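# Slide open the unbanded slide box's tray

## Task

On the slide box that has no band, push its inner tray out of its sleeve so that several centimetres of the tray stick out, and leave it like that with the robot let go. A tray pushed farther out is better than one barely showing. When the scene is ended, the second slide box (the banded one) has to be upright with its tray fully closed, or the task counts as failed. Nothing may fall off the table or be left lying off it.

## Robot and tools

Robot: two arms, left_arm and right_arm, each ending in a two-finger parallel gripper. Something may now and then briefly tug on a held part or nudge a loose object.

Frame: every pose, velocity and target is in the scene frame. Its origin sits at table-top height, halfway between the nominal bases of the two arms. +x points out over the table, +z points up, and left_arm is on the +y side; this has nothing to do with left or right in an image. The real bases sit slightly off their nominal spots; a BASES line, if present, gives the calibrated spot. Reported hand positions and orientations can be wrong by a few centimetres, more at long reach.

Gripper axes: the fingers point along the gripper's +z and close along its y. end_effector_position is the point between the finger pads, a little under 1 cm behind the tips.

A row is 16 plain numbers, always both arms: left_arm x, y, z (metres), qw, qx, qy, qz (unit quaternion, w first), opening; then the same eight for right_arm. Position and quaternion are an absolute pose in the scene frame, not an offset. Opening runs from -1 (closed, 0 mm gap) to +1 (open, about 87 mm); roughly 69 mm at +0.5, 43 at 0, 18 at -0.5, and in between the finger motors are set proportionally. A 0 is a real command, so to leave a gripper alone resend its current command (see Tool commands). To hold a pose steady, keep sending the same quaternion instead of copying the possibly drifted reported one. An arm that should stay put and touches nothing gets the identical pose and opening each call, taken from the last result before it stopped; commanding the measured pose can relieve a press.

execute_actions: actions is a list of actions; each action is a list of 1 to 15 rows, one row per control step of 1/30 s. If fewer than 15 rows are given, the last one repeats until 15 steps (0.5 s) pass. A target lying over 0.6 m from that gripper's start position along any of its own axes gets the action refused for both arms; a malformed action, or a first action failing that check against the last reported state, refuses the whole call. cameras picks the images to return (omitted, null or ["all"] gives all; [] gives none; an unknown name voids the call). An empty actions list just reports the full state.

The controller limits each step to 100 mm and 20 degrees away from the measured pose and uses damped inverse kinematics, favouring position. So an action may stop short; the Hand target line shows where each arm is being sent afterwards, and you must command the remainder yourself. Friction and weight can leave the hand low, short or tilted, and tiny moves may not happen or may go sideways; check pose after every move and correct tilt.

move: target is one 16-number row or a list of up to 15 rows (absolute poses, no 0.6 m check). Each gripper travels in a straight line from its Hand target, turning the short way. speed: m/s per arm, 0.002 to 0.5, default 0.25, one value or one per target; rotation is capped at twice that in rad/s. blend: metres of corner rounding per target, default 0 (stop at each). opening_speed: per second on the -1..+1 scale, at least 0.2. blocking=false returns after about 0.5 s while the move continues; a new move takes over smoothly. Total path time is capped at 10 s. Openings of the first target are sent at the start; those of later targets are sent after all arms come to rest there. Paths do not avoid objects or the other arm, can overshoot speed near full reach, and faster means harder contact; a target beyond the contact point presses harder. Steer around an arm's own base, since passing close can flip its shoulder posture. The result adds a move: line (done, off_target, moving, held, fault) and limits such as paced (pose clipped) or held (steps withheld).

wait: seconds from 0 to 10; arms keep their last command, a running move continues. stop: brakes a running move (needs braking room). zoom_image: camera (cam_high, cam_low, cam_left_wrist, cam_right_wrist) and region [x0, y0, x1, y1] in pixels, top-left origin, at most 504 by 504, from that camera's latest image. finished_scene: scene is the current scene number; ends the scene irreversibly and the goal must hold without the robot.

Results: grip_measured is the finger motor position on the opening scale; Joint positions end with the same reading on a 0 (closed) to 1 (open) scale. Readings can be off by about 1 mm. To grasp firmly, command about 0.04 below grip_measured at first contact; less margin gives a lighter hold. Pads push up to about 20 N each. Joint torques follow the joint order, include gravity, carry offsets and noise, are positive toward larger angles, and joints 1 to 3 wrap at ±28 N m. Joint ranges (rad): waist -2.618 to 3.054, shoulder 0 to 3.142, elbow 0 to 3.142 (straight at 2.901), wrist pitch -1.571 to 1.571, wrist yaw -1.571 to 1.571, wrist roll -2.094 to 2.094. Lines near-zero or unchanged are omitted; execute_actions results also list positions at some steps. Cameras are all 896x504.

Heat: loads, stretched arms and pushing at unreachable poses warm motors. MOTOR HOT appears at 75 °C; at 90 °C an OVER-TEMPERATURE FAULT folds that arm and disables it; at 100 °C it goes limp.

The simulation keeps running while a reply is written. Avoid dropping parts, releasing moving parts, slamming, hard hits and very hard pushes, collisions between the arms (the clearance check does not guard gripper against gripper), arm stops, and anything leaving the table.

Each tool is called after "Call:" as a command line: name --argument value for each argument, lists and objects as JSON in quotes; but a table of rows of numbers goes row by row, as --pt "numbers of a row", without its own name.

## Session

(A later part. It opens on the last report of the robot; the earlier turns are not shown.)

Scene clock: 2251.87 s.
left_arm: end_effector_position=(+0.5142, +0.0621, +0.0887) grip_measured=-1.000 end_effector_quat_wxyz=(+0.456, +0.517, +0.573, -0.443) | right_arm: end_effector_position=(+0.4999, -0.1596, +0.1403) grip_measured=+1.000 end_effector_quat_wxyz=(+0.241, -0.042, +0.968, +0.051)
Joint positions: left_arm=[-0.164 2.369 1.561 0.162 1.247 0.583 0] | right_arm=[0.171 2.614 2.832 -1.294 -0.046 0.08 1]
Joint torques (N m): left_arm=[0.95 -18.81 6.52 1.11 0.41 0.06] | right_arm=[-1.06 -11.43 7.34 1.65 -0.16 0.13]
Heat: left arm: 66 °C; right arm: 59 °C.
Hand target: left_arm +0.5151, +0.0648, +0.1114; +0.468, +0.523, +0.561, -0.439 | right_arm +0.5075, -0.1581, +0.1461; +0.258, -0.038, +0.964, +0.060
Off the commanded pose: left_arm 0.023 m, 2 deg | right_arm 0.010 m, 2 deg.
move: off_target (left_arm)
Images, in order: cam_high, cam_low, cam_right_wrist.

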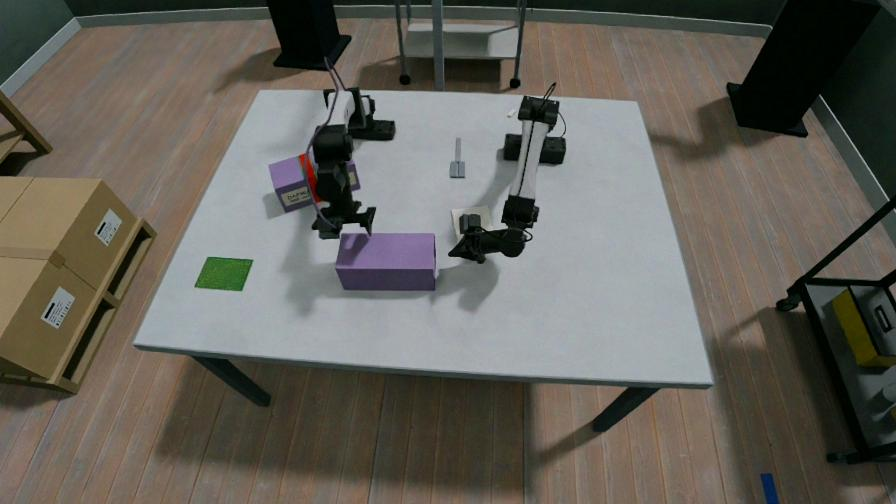

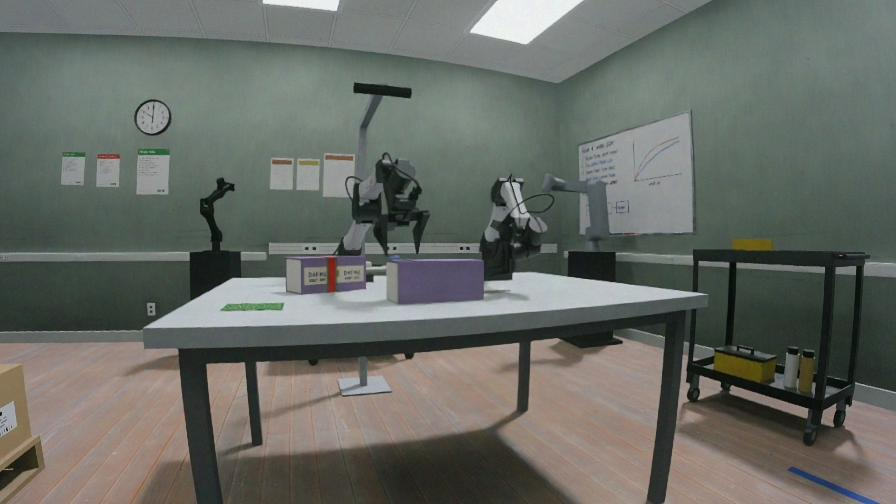

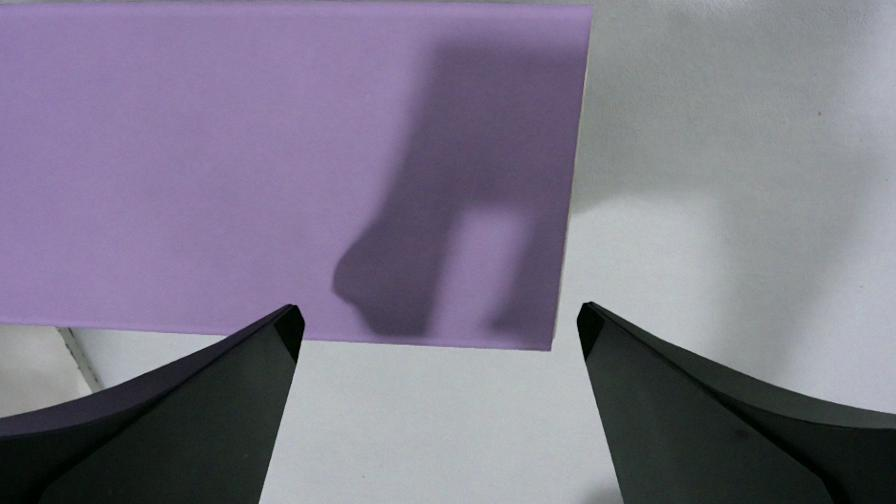

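Call:
move --pt "0.515 0.065 0.112 0.468 0.523 0.561 -0.439 -1 0.509 -0.159 0.134 0.2557 -0.0381 0.9641 0.0598 1" --speed 0.04 --cameras '["cam_right_wrist","cam_low","cam_high"]'

Call:
zoom_image --camera "cam_low" --region '[360, 190, 480, 310]'

Scene clock: 2273.93 s.
left_arm: end_effector_position=(+0.5141, +0.0620, +0.0888) grip_measured=-1.000 end_effector_quat_wxyz=(+0.456, +0.517, +0.573, -0.443) | right_arm: end_effector_position=(+0.5068, -0.1580, +0.1238) grip_measured=+1.000 end_effector_quat_wxyz=(+0.240, -0.041, +0.968, +0.057)
Joint positions: left_arm=[-0.164 2.369 1.561 0.162 1.247 0.583 0] | right_arm=[0.167 2.606 2.745 -1.215 -0.059 0.081 1]
Joint torques (N m): left_arm=[0.92 -18.43 6.67 1.11 0.46 0.04] | right_arm=[-0.95 -14.37 3.79 1.65 -0.07 0.09]
Hand target: left_arm +0.5150, +0.0648, +0.1114; +0.468, +0.523, +0.561, -0.439 | right_arm +0.5090, -0.1590, +0.1341; +0.253, -0.038, +0.965, +0.059
Off the commanded pose: left_arm 0.023 m, 2 deg | right_arm 0.010 m, 2 deg.
move: off_target (left_arm)
Images, in order: cam_high, cam_low, cam_right_wrist.

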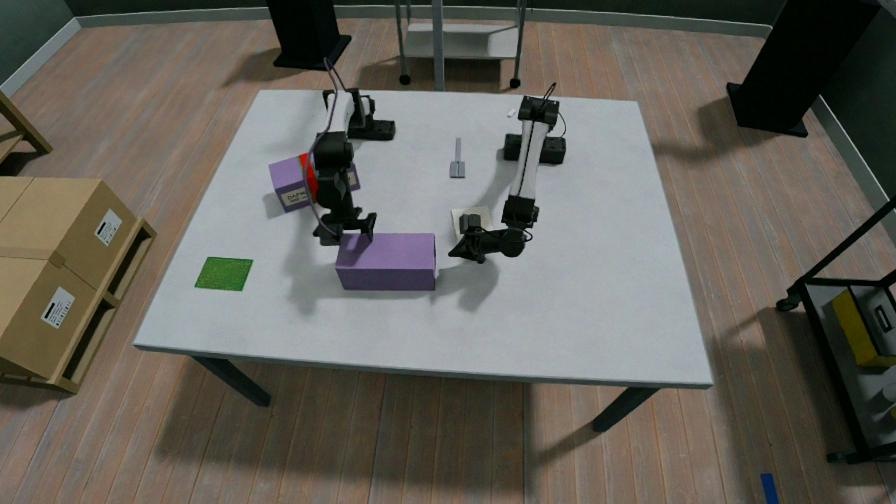

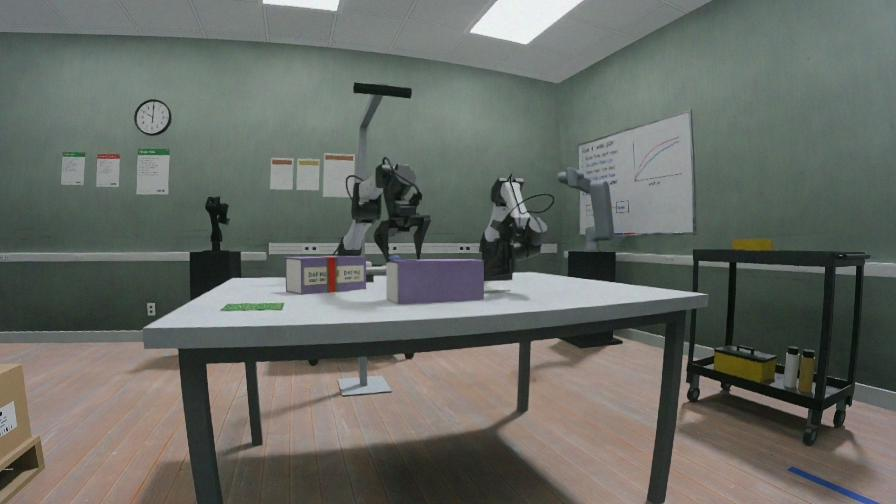

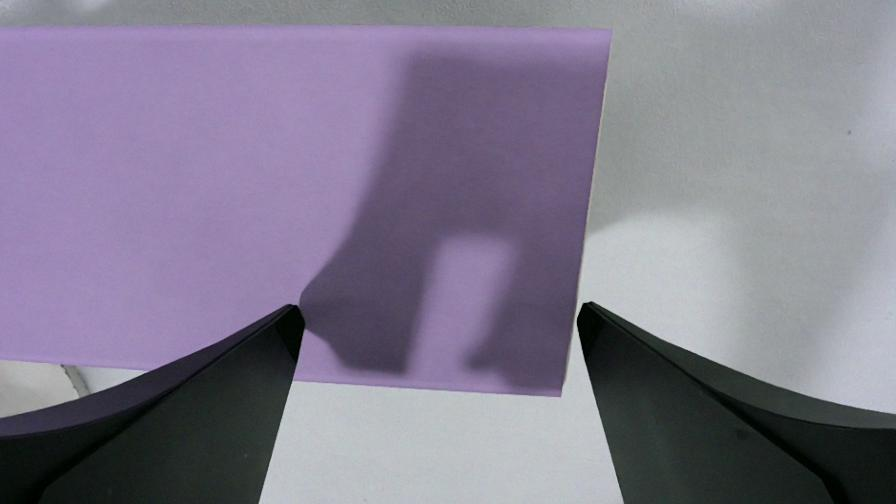

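Scaled by 4.200 from the camera's 896x504 image, which has a finer 1280x720 frame.

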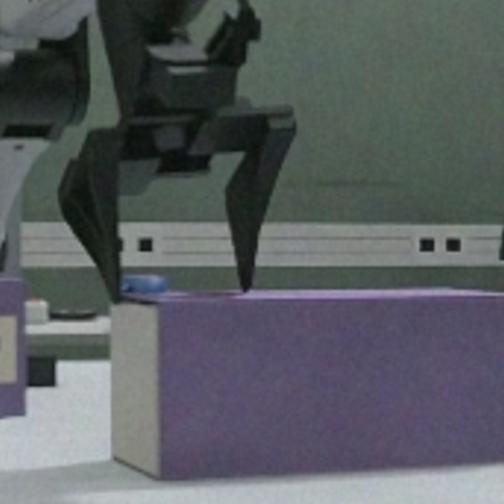

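Call:
move --pt "0.515 0.065 0.112 0.468 0.523 0.561 -0.439 -1 0.509 -0.163 0.134 0.2557 -0.0381 0.9641 0.0598 1" --pt "0.515 0.065 0.112 0.468 0.523 0.561 -0.439 -1 0.509 -0.163 0.128 0.2557 -0.0381 0.9641 0.0598 1" --speed 0.04 --cameras '["cam_right_wrist","cam_low","cam_high"]'

Call:
zoom_image --camera "cam_low" --region '[370, 230, 450, 310]'

Call:
zoom_image --camera "cam_right_wrist" --region '[500, 240, 680, 420]'

Scene clock: 2287.40 s.
left_arm: end_effector_position=(+0.5141, +0.0620, +0.0888) grip_measured=-1.000 end_effector_quat_wxyz=(+0.456, +0.517, +0.573, -0.443) | right_arm: end_effector_position=(+0.5073, -0.1586, +0.1231) grip_measured=+1.000 end_effector_quat_wxyz=(+0.246, -0.040, +0.966, +0.064)
Joint positions: left_arm=[-0.164 2.369 1.561 0.162 1.247 0.583 0] | right_arm=[0.162 2.545 2.618 -1.135 -0.074 0.081 1]
Joint torques (N m): left_arm=[0.7 -18.78 6.76 1.09 0.45 0.01] | right_arm=[-1.07 -13.67 3.7 1.7 0.04 0.01]
Hand target: left_arm +0.5151, +0.0648, +0.1114; +0.468, +0.523, +0.561, -0.439 | right_arm +0.5091, -0.1630, +0.1281; +0.255, -0.038, +0.964, +0.060
Off the commanded pose: left_arm 0.023 m, 2 deg | right_arm 0.007 m, 1 deg.
move: off_target (left_arm)
Images, in order: cam_high, cam_low, cam_right_wrist.

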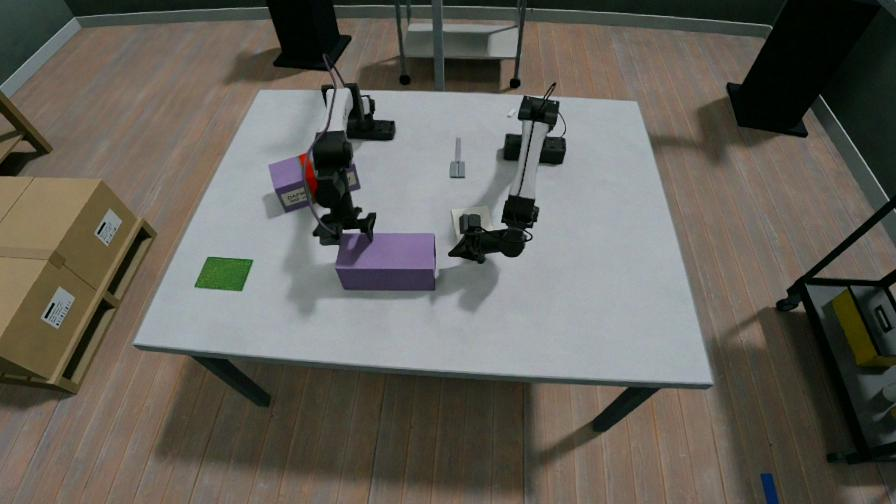

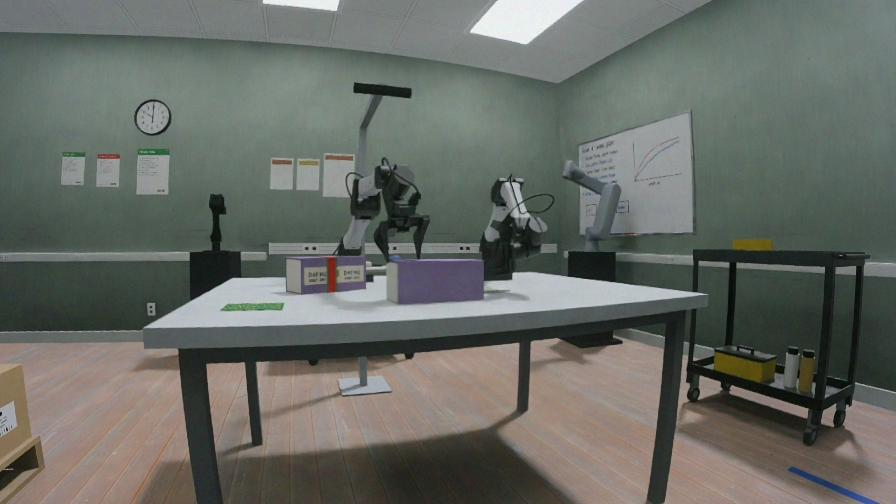

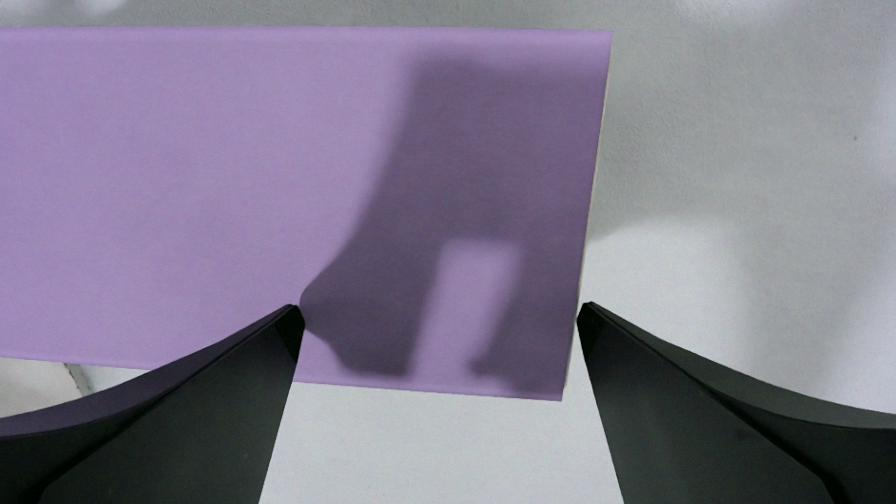

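Scaled by 6.300 from the camera's 896x504 image, which has a finer 1280x720 frame.

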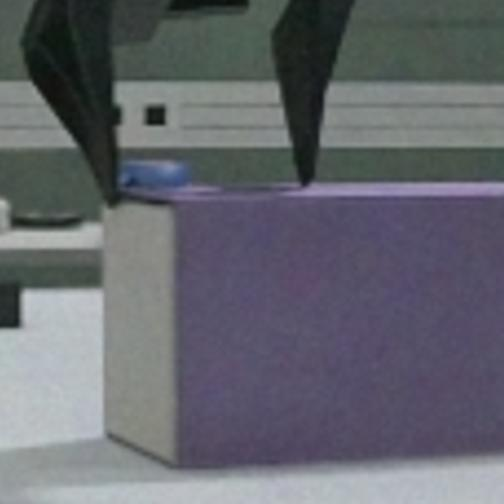

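Scaled by 2.800 from the camera's 896x504 image, which has a finer 1280x720 frame.

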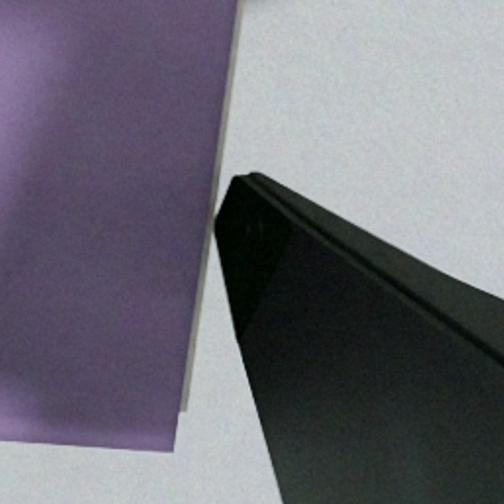

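Call:
move --pt "0.515 0.060 0.130 0.468 0.523 0.561 -0.439 -1 0.509 -0.156 0.124 0.2557 -0.0381 0.9641 0.0598 1" --pt "0.514 0.045 0.130 0.468 0.523 0.561 -0.439 -1 0.509 -0.150 0.122 0.2557 -0.0381 0.9641 0.0598 1" --speed 0.04 --blend 0.005

Call:
zoom_image --camera "cam_low" --region '[370, 230, 450, 310]'

Call:
zoom_image --camera "cam_right_wrist" --region '[500, 240, 680, 420]'

Scene clock: 2309.57 s.
left_arm: end_effector_position=(+0.5081, +0.0480, +0.1020) grip_measured=-1.000 end_effector_quat_wxyz=(+0.448, +0.514, +0.576, -0.451) | right_arm: end_effector_position=(+0.5088, -0.1565, +0.1226) grip_measured=+1.000 end_effector_quat_wxyz=(+0.250, -0.036, +0.965, +0.066)
Joint positions: left_arm=[-0.194 2.34 1.561 0.164 1.232 0.528 0] | right_arm=[0.164 2.539 2.601 -1.116 -0.074 0.093 1]
Joint torques (N m): left_arm=[-0.14 -18.4 8.23 1.34 0.27 -0.1] | right_arm=[0.75 -12.97 3.48 1.77 0.14 0.11]
Hand target: left_arm +0.5133, +0.0451, +0.1299; +0.468, +0.523, +0.561, -0.439 | right_arm +0.5090, -0.1501, +0.1221; +0.254, -0.038, +0.965, +0.060
Off the commanded pose: left_arm 0.029 m, 3 deg | right_arm 0.007 m, 1 deg.
move: off_target (left_arm)

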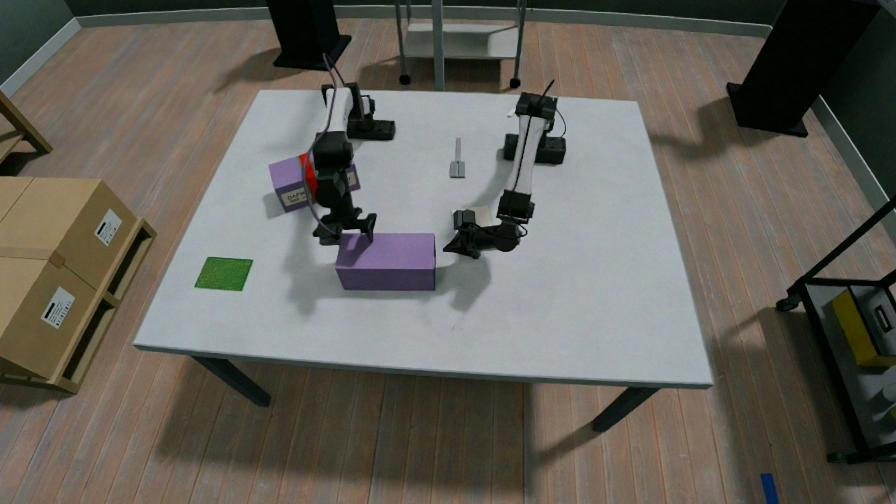

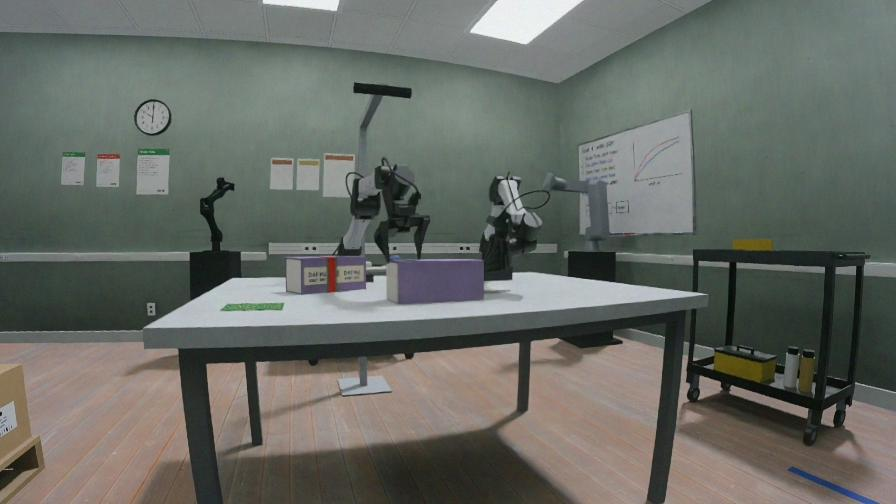

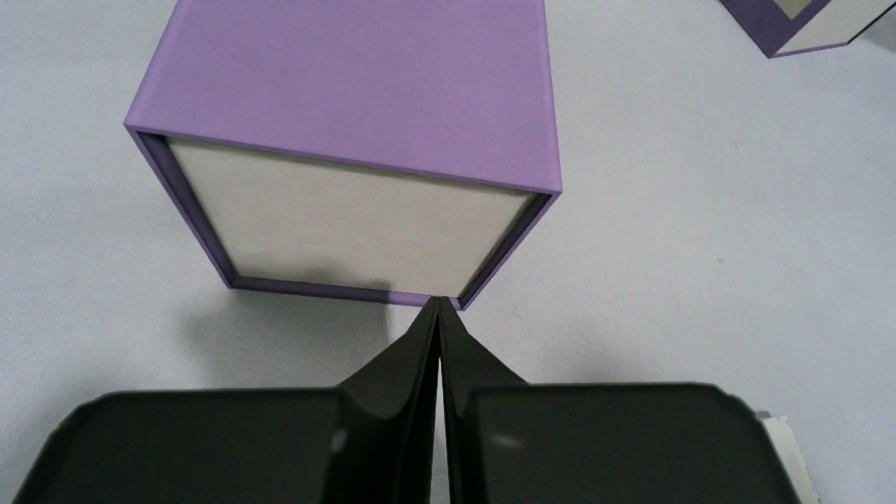

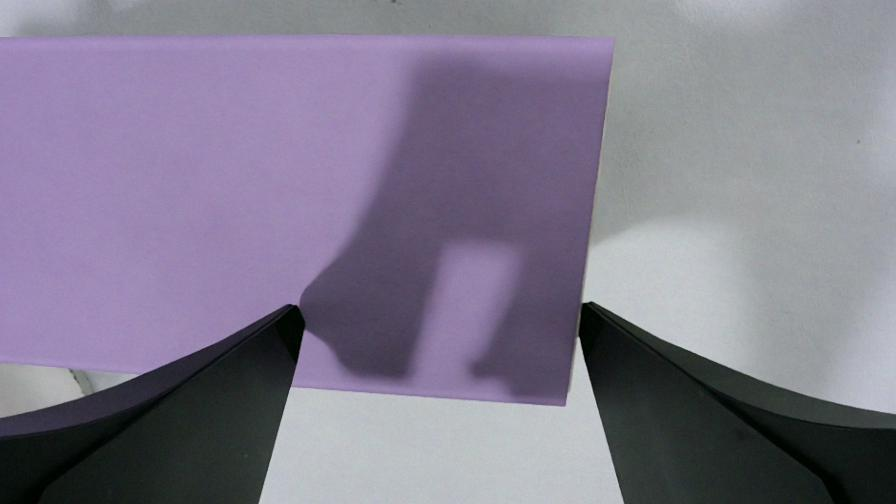

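Scaled by 6.300 from the camera's 896x504 image, which has a finer 1280x720 frame.

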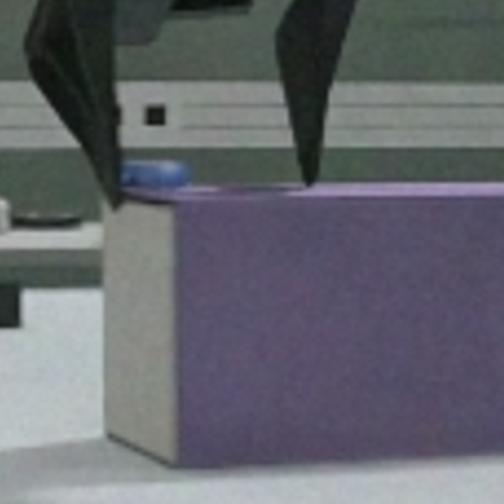

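Scaled by 2.800 from the camera's 896x504 image, which has a finer 1280x720 frame.

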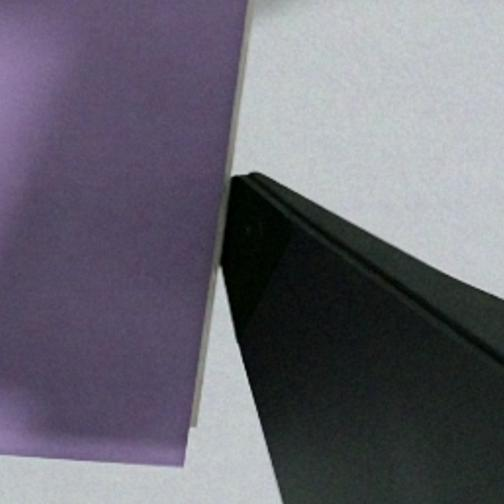

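Call:
move --pt "0.522 0.040 0.130 0.468 0.523 0.561 -0.439 -1 0.5085 -0.144 0.121 0.2557 -0.0381 0.9641 0.0598 1" --pt "0.517 -0.010 0.130 0.468 0.523 0.561 -0.439 -1 0.507 -0.112 0.120 0.2557 -0.0381 0.9641 0.0598 1" --speed 0.04 --blend 0.005

Call:
zoom_image --camera "cam_low" --region '[370, 230, 450, 310]'

Call:
zoom_image --camera "cam_right_wrist" --region '[500, 240, 680, 420]'

Scene clock: 2322.60 s.
left_arm: end_effector_position=(+0.5229, +0.0208, +0.1181) grip_measured=-1.000 end_effector_quat_wxyz=(+0.462, +0.500, +0.593, -0.429) | right_arm: end_effector_position=(+0.5144, -0.1467, +0.1259) grip_measured=+1.000 end_effector_quat_wxyz=(+0.269, -0.019, +0.962, +0.029)
Joint positions: left_arm=[-0.25 2.34 1.608 0.243 1.121 0.399 0] | right_arm=[0.209 2.539 2.606 -1.09 0.034 0.144 1]
Joint torques (N m): left_arm=[-5.26 -13.2 10.51 1.75 0.42 -0.11] | right_arm=[2.97 -10.65 6.9 1.38 -0.49 0.27]
Hand target: left_arm +0.5150, -0.0086, +0.1302; +0.468, +0.523, +0.561, -0.439 | right_arm +0.5060, -0.1131, +0.1204; +0.257, -0.038, +0.964, +0.059
Off the commanded pose: left_arm 0.034 m, 5 deg | right_arm 0.036 m, 4 deg.
move: off_target (left_arm, right_arm)

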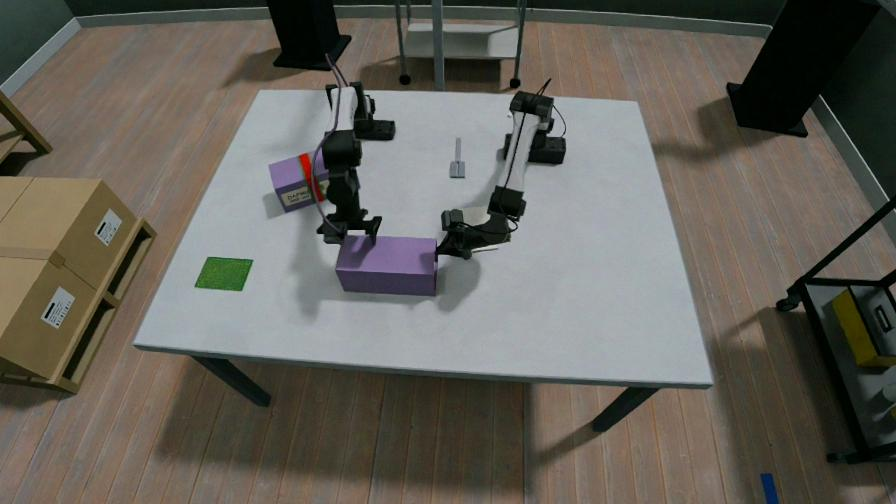

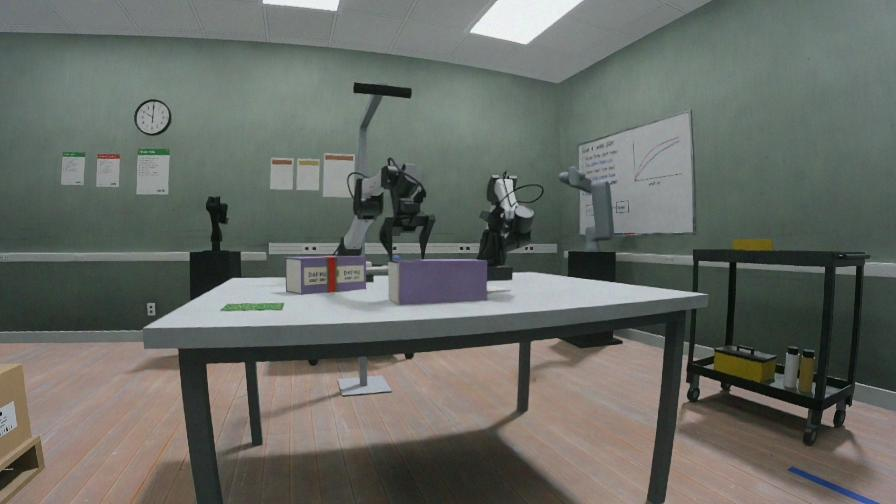

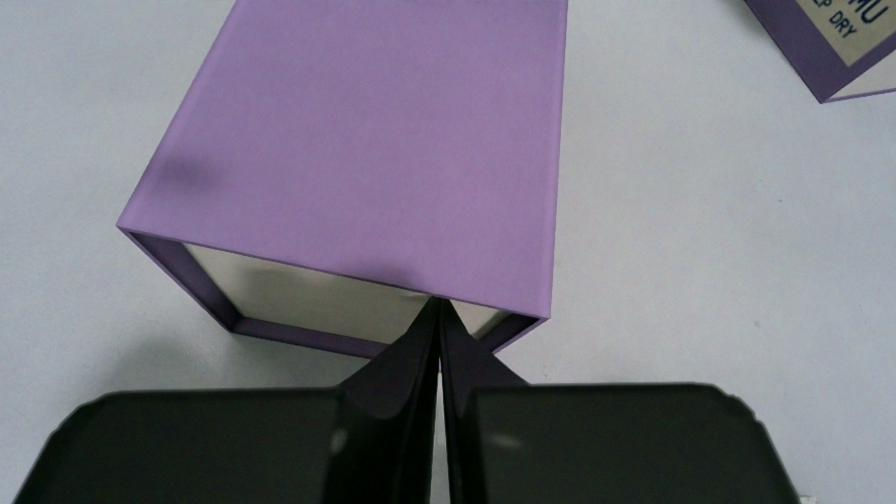

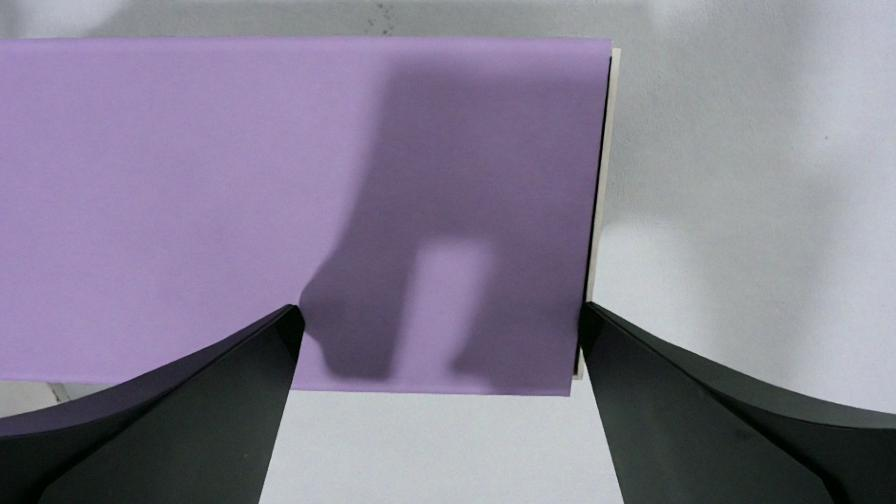

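Scaled by 6.300 from the camera's 896x504 image, which has a finer 1280x720 frame.

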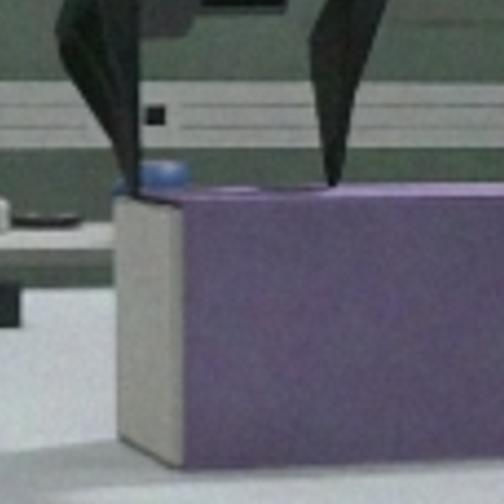

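Scaled by 2.800 from the camera's 896x504 image, which has a finer 1280x720 frame.

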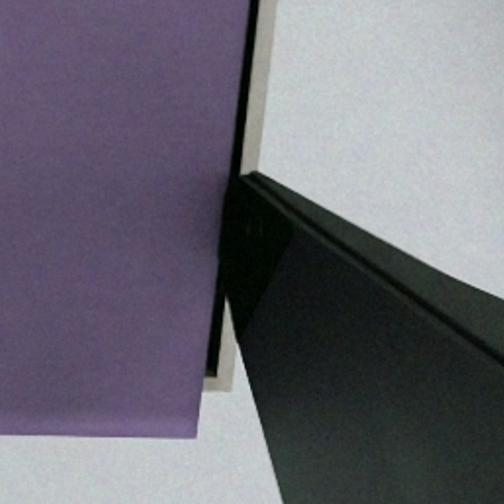

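Call:
move --pt "0.512 -0.030 0.117 0.468 0.523 0.561 -0.439 -1 0.506 -0.094 0.117 0.2557 -0.0381 0.9641 0.0598 1" --speed 0.03

Call:
zoom_image --camera "cam_low" --region '[370, 230, 450, 310]'

Call:
zoom_image --camera "cam_right_wrist" --region '[500, 240, 680, 420]'

Scene clock: 2338.20 s.
left_arm: end_effector_position=(+0.5107, -0.0203, +0.1194) grip_measured=-1.000 end_effector_quat_wxyz=(+0.467, +0.517, +0.571, -0.434) | right_arm: end_effector_position=(+0.5098, -0.1024, +0.1297) grip_measured=+1.000 end_effector_quat_wxyz=(+0.278, -0.039, +0.959, +0.040)
Joint positions: left_arm=[-0.331 2.361 1.617 0.329 1.087 0.359 0] | right_arm=[0.287 2.555 2.644 -1.091 0.047 0.176 1]
Joint torques (N m): left_arm=[-1.39 -11.52 10.15 1.51 0.38 -0.11] | right_arm=[-0.58 -9.63 7.25 1.33 -0.41 0.24]
Hand target: left_arm +0.5115, -0.0298, +0.1171; +0.468, +0.523, +0.561, -0.439 | right_arm +0.5056, -0.0942, +0.1174; +0.259, -0.038, +0.963, +0.060
Off the commanded pose: left_arm 0.010 m, 1 deg | right_arm 0.016 m, 3 deg.
move: off_target (right_arm)

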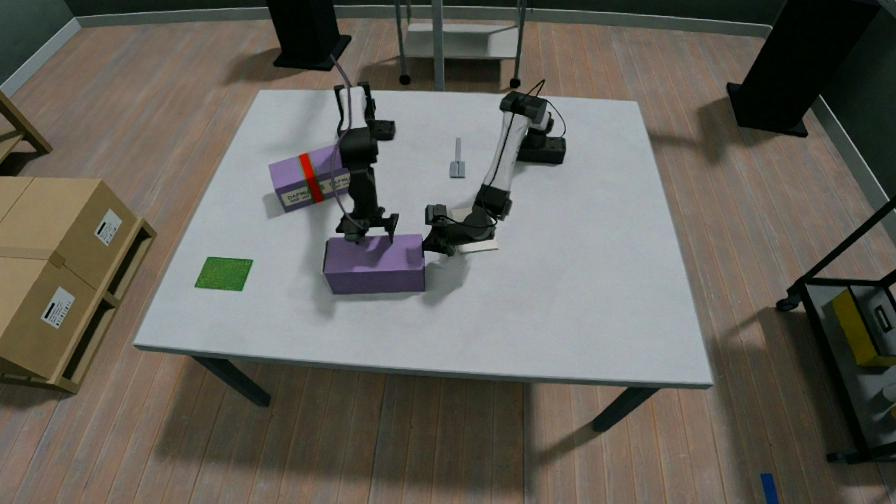

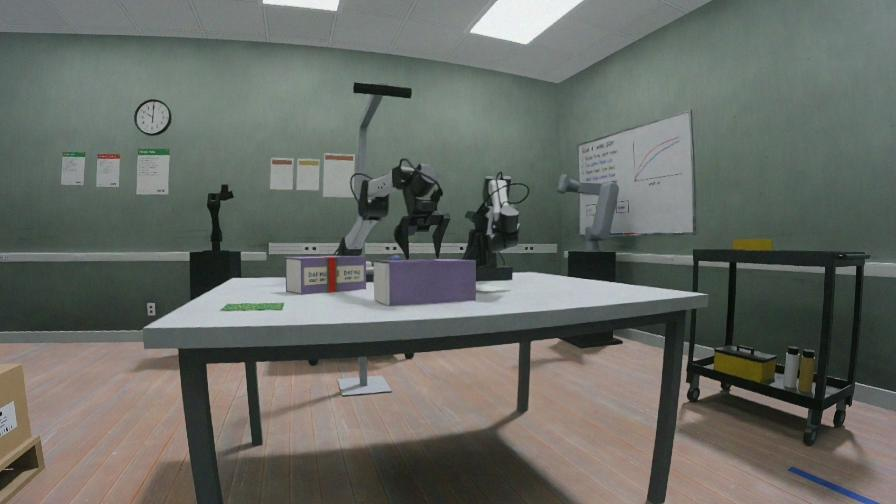

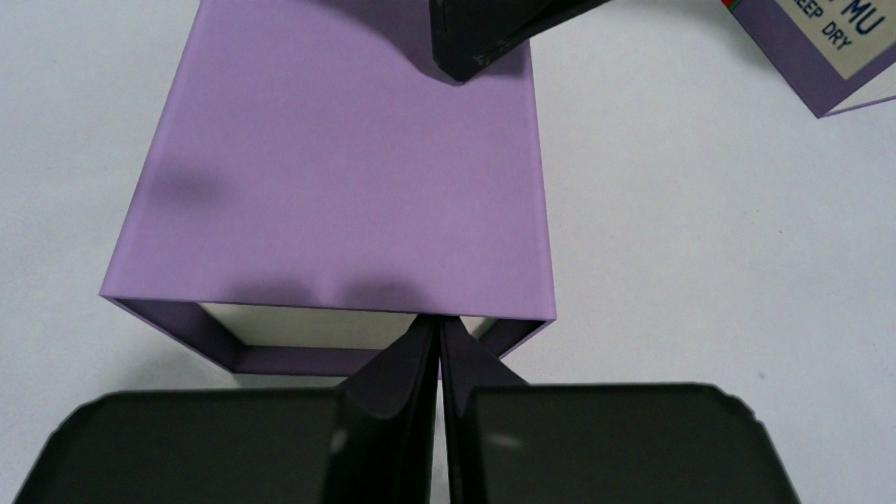

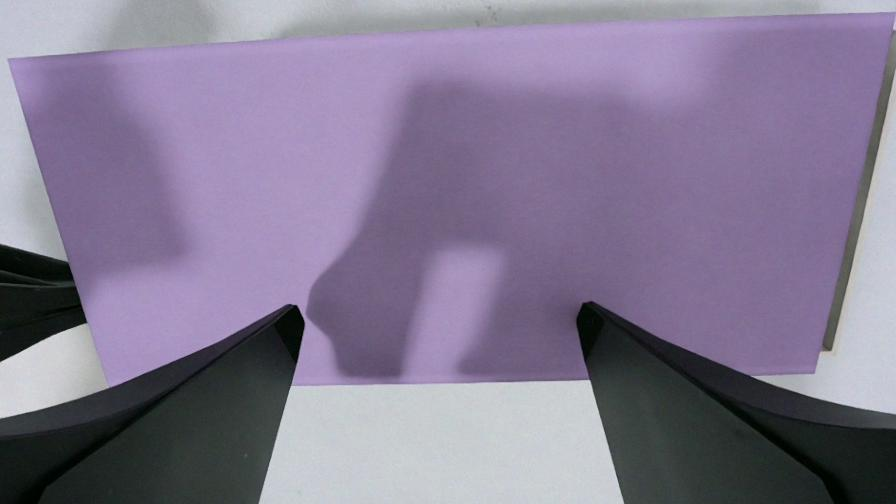

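Scaled by 6.300 from the camera's 896x504 image, which has a finer 1280x720 frame.

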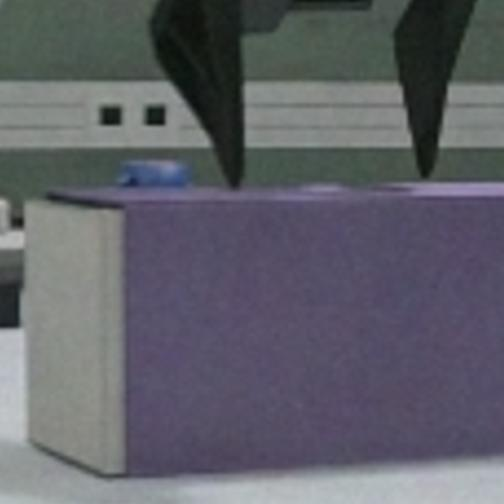

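Scaled by 2.800 from the camera's 896x504 image, which has a finer 1280x720 frame.

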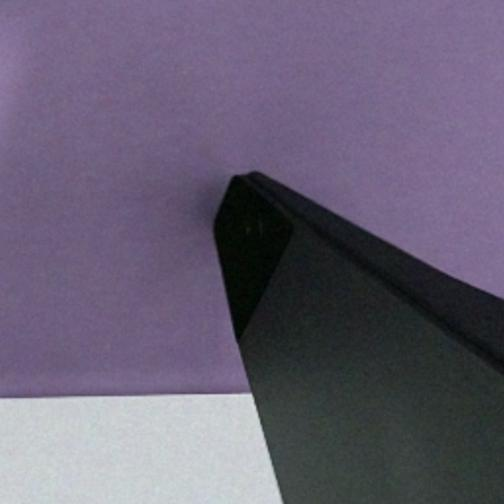

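Call:
move --pt "0.512 -0.005 0.112 0.468 0.523 0.561 -0.439 -1 0.508 -0.110 0.165 0.2529 -0.0385 0.9624 0.0914 1" --pt "0.512 0.0 0.112 0.468 0.523 0.561 -0.439 -1 0.518 -0.186 0.150 0.2529 -0.0385 0.9624 0.0914 1" --speed 0.1

Call:
zoom_image --camera "cam_low" --region '[350, 220, 450, 320]'

Call:
zoom_image --camera "cam_right_wrist" --region '[440, 200, 680, 440]'

Scene clock: 2390.80 s.
left_arm: end_effector_position=(+0.5152, -0.0044, +0.1195) grip_measured=-1.000 end_effector_quat_wxyz=(+0.475, +0.524, +0.559, -0.434) | right_arm: end_effector_position=(+0.5165, -0.1894, +0.1431) grip_measured=+1.000 end_effector_quat_wxyz=(+0.262, -0.030, +0.961, +0.086)
Joint positions: left_arm=[-0.296 2.361 1.608 0.333 1.132 0.397 0] | right_arm=[0.086 2.622 2.836 -1.244 -0.146 0.047 1]
Joint torques (N m): left_arm=[0.85 -13.9 5.78 1.36 0.36 0.08] | right_arm=[-0.53 -11.71 7.92 1.39 -0.23 -0.06]
Heat: left arm: 61 °C; right arm: 55 °C.
Hand target: left_arm +0.5121, +0.0000, +0.1122; +0.468, +0.523, +0.561, -0.439 | right_arm +0.5174, -0.1860, +0.1497; +0.270, -0.037, +0.958, +0.092
Off the commanded pose: left_arm 0.009 m, 1 deg | right_arm 0.008 m, 2 deg.
elbow stopped short (right arm): the move would have taken joint 3 (elbow) straighter than the controller allows.
move: done

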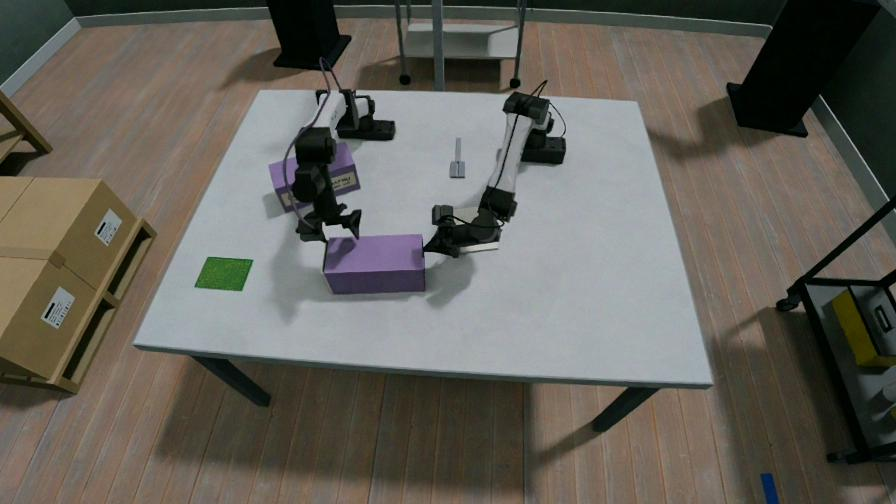

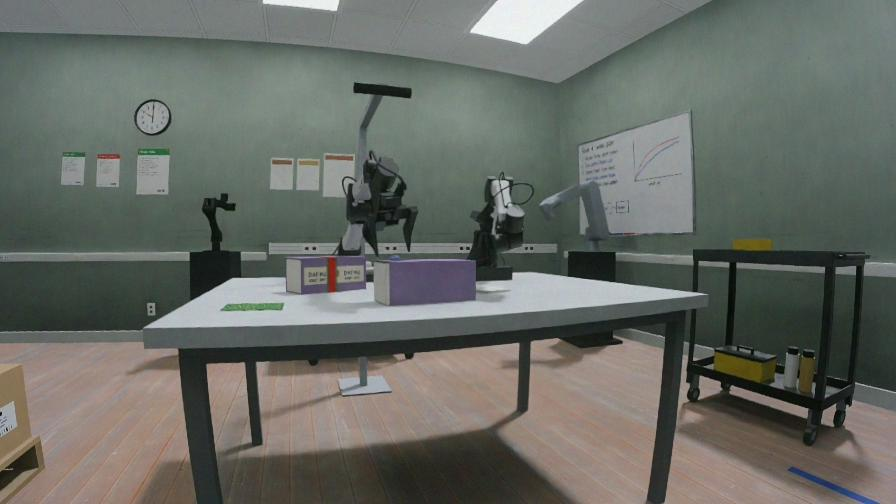

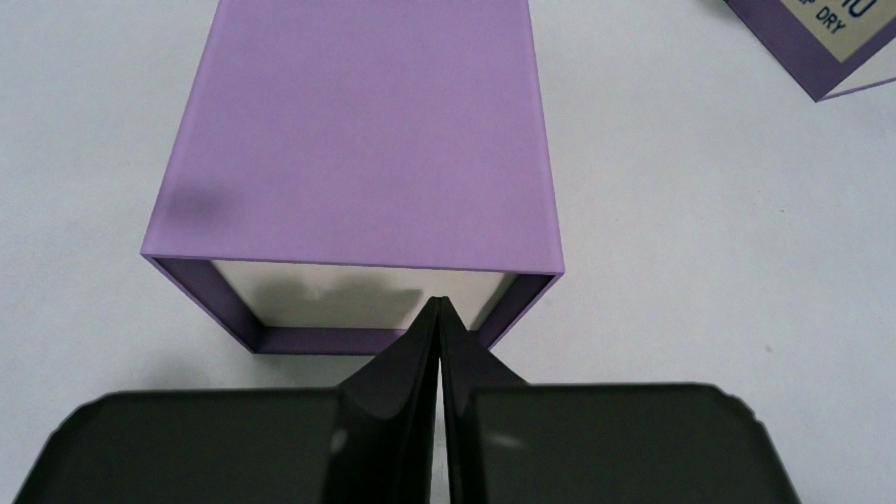

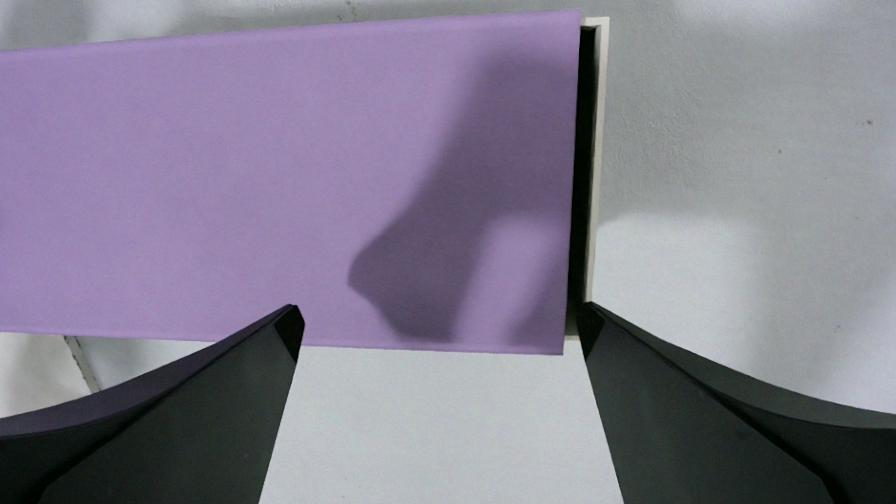

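Scaled by 5.040 from the camera's 896x504 image, which has a finer 1280x720 frame.

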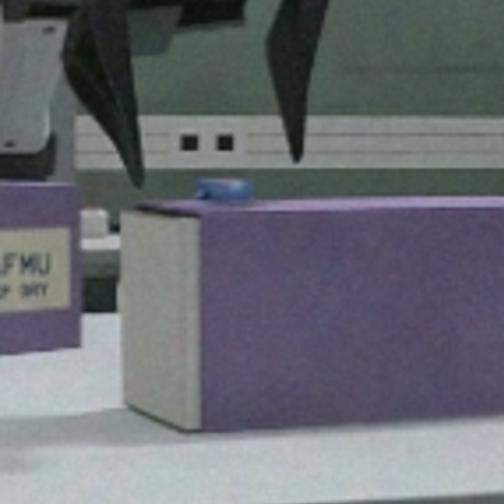

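Scaled by 2.100 from the camera's 896x504 image, which has a finer 1280x720 frame.

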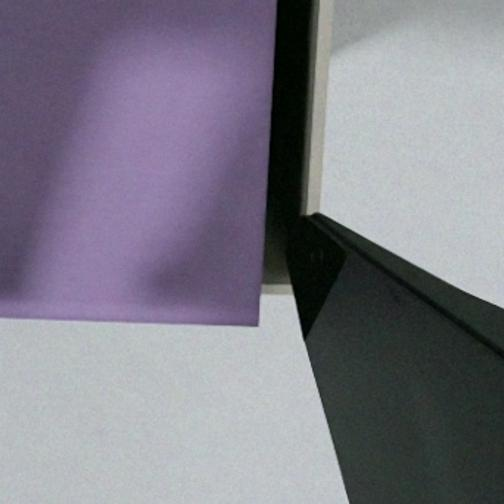

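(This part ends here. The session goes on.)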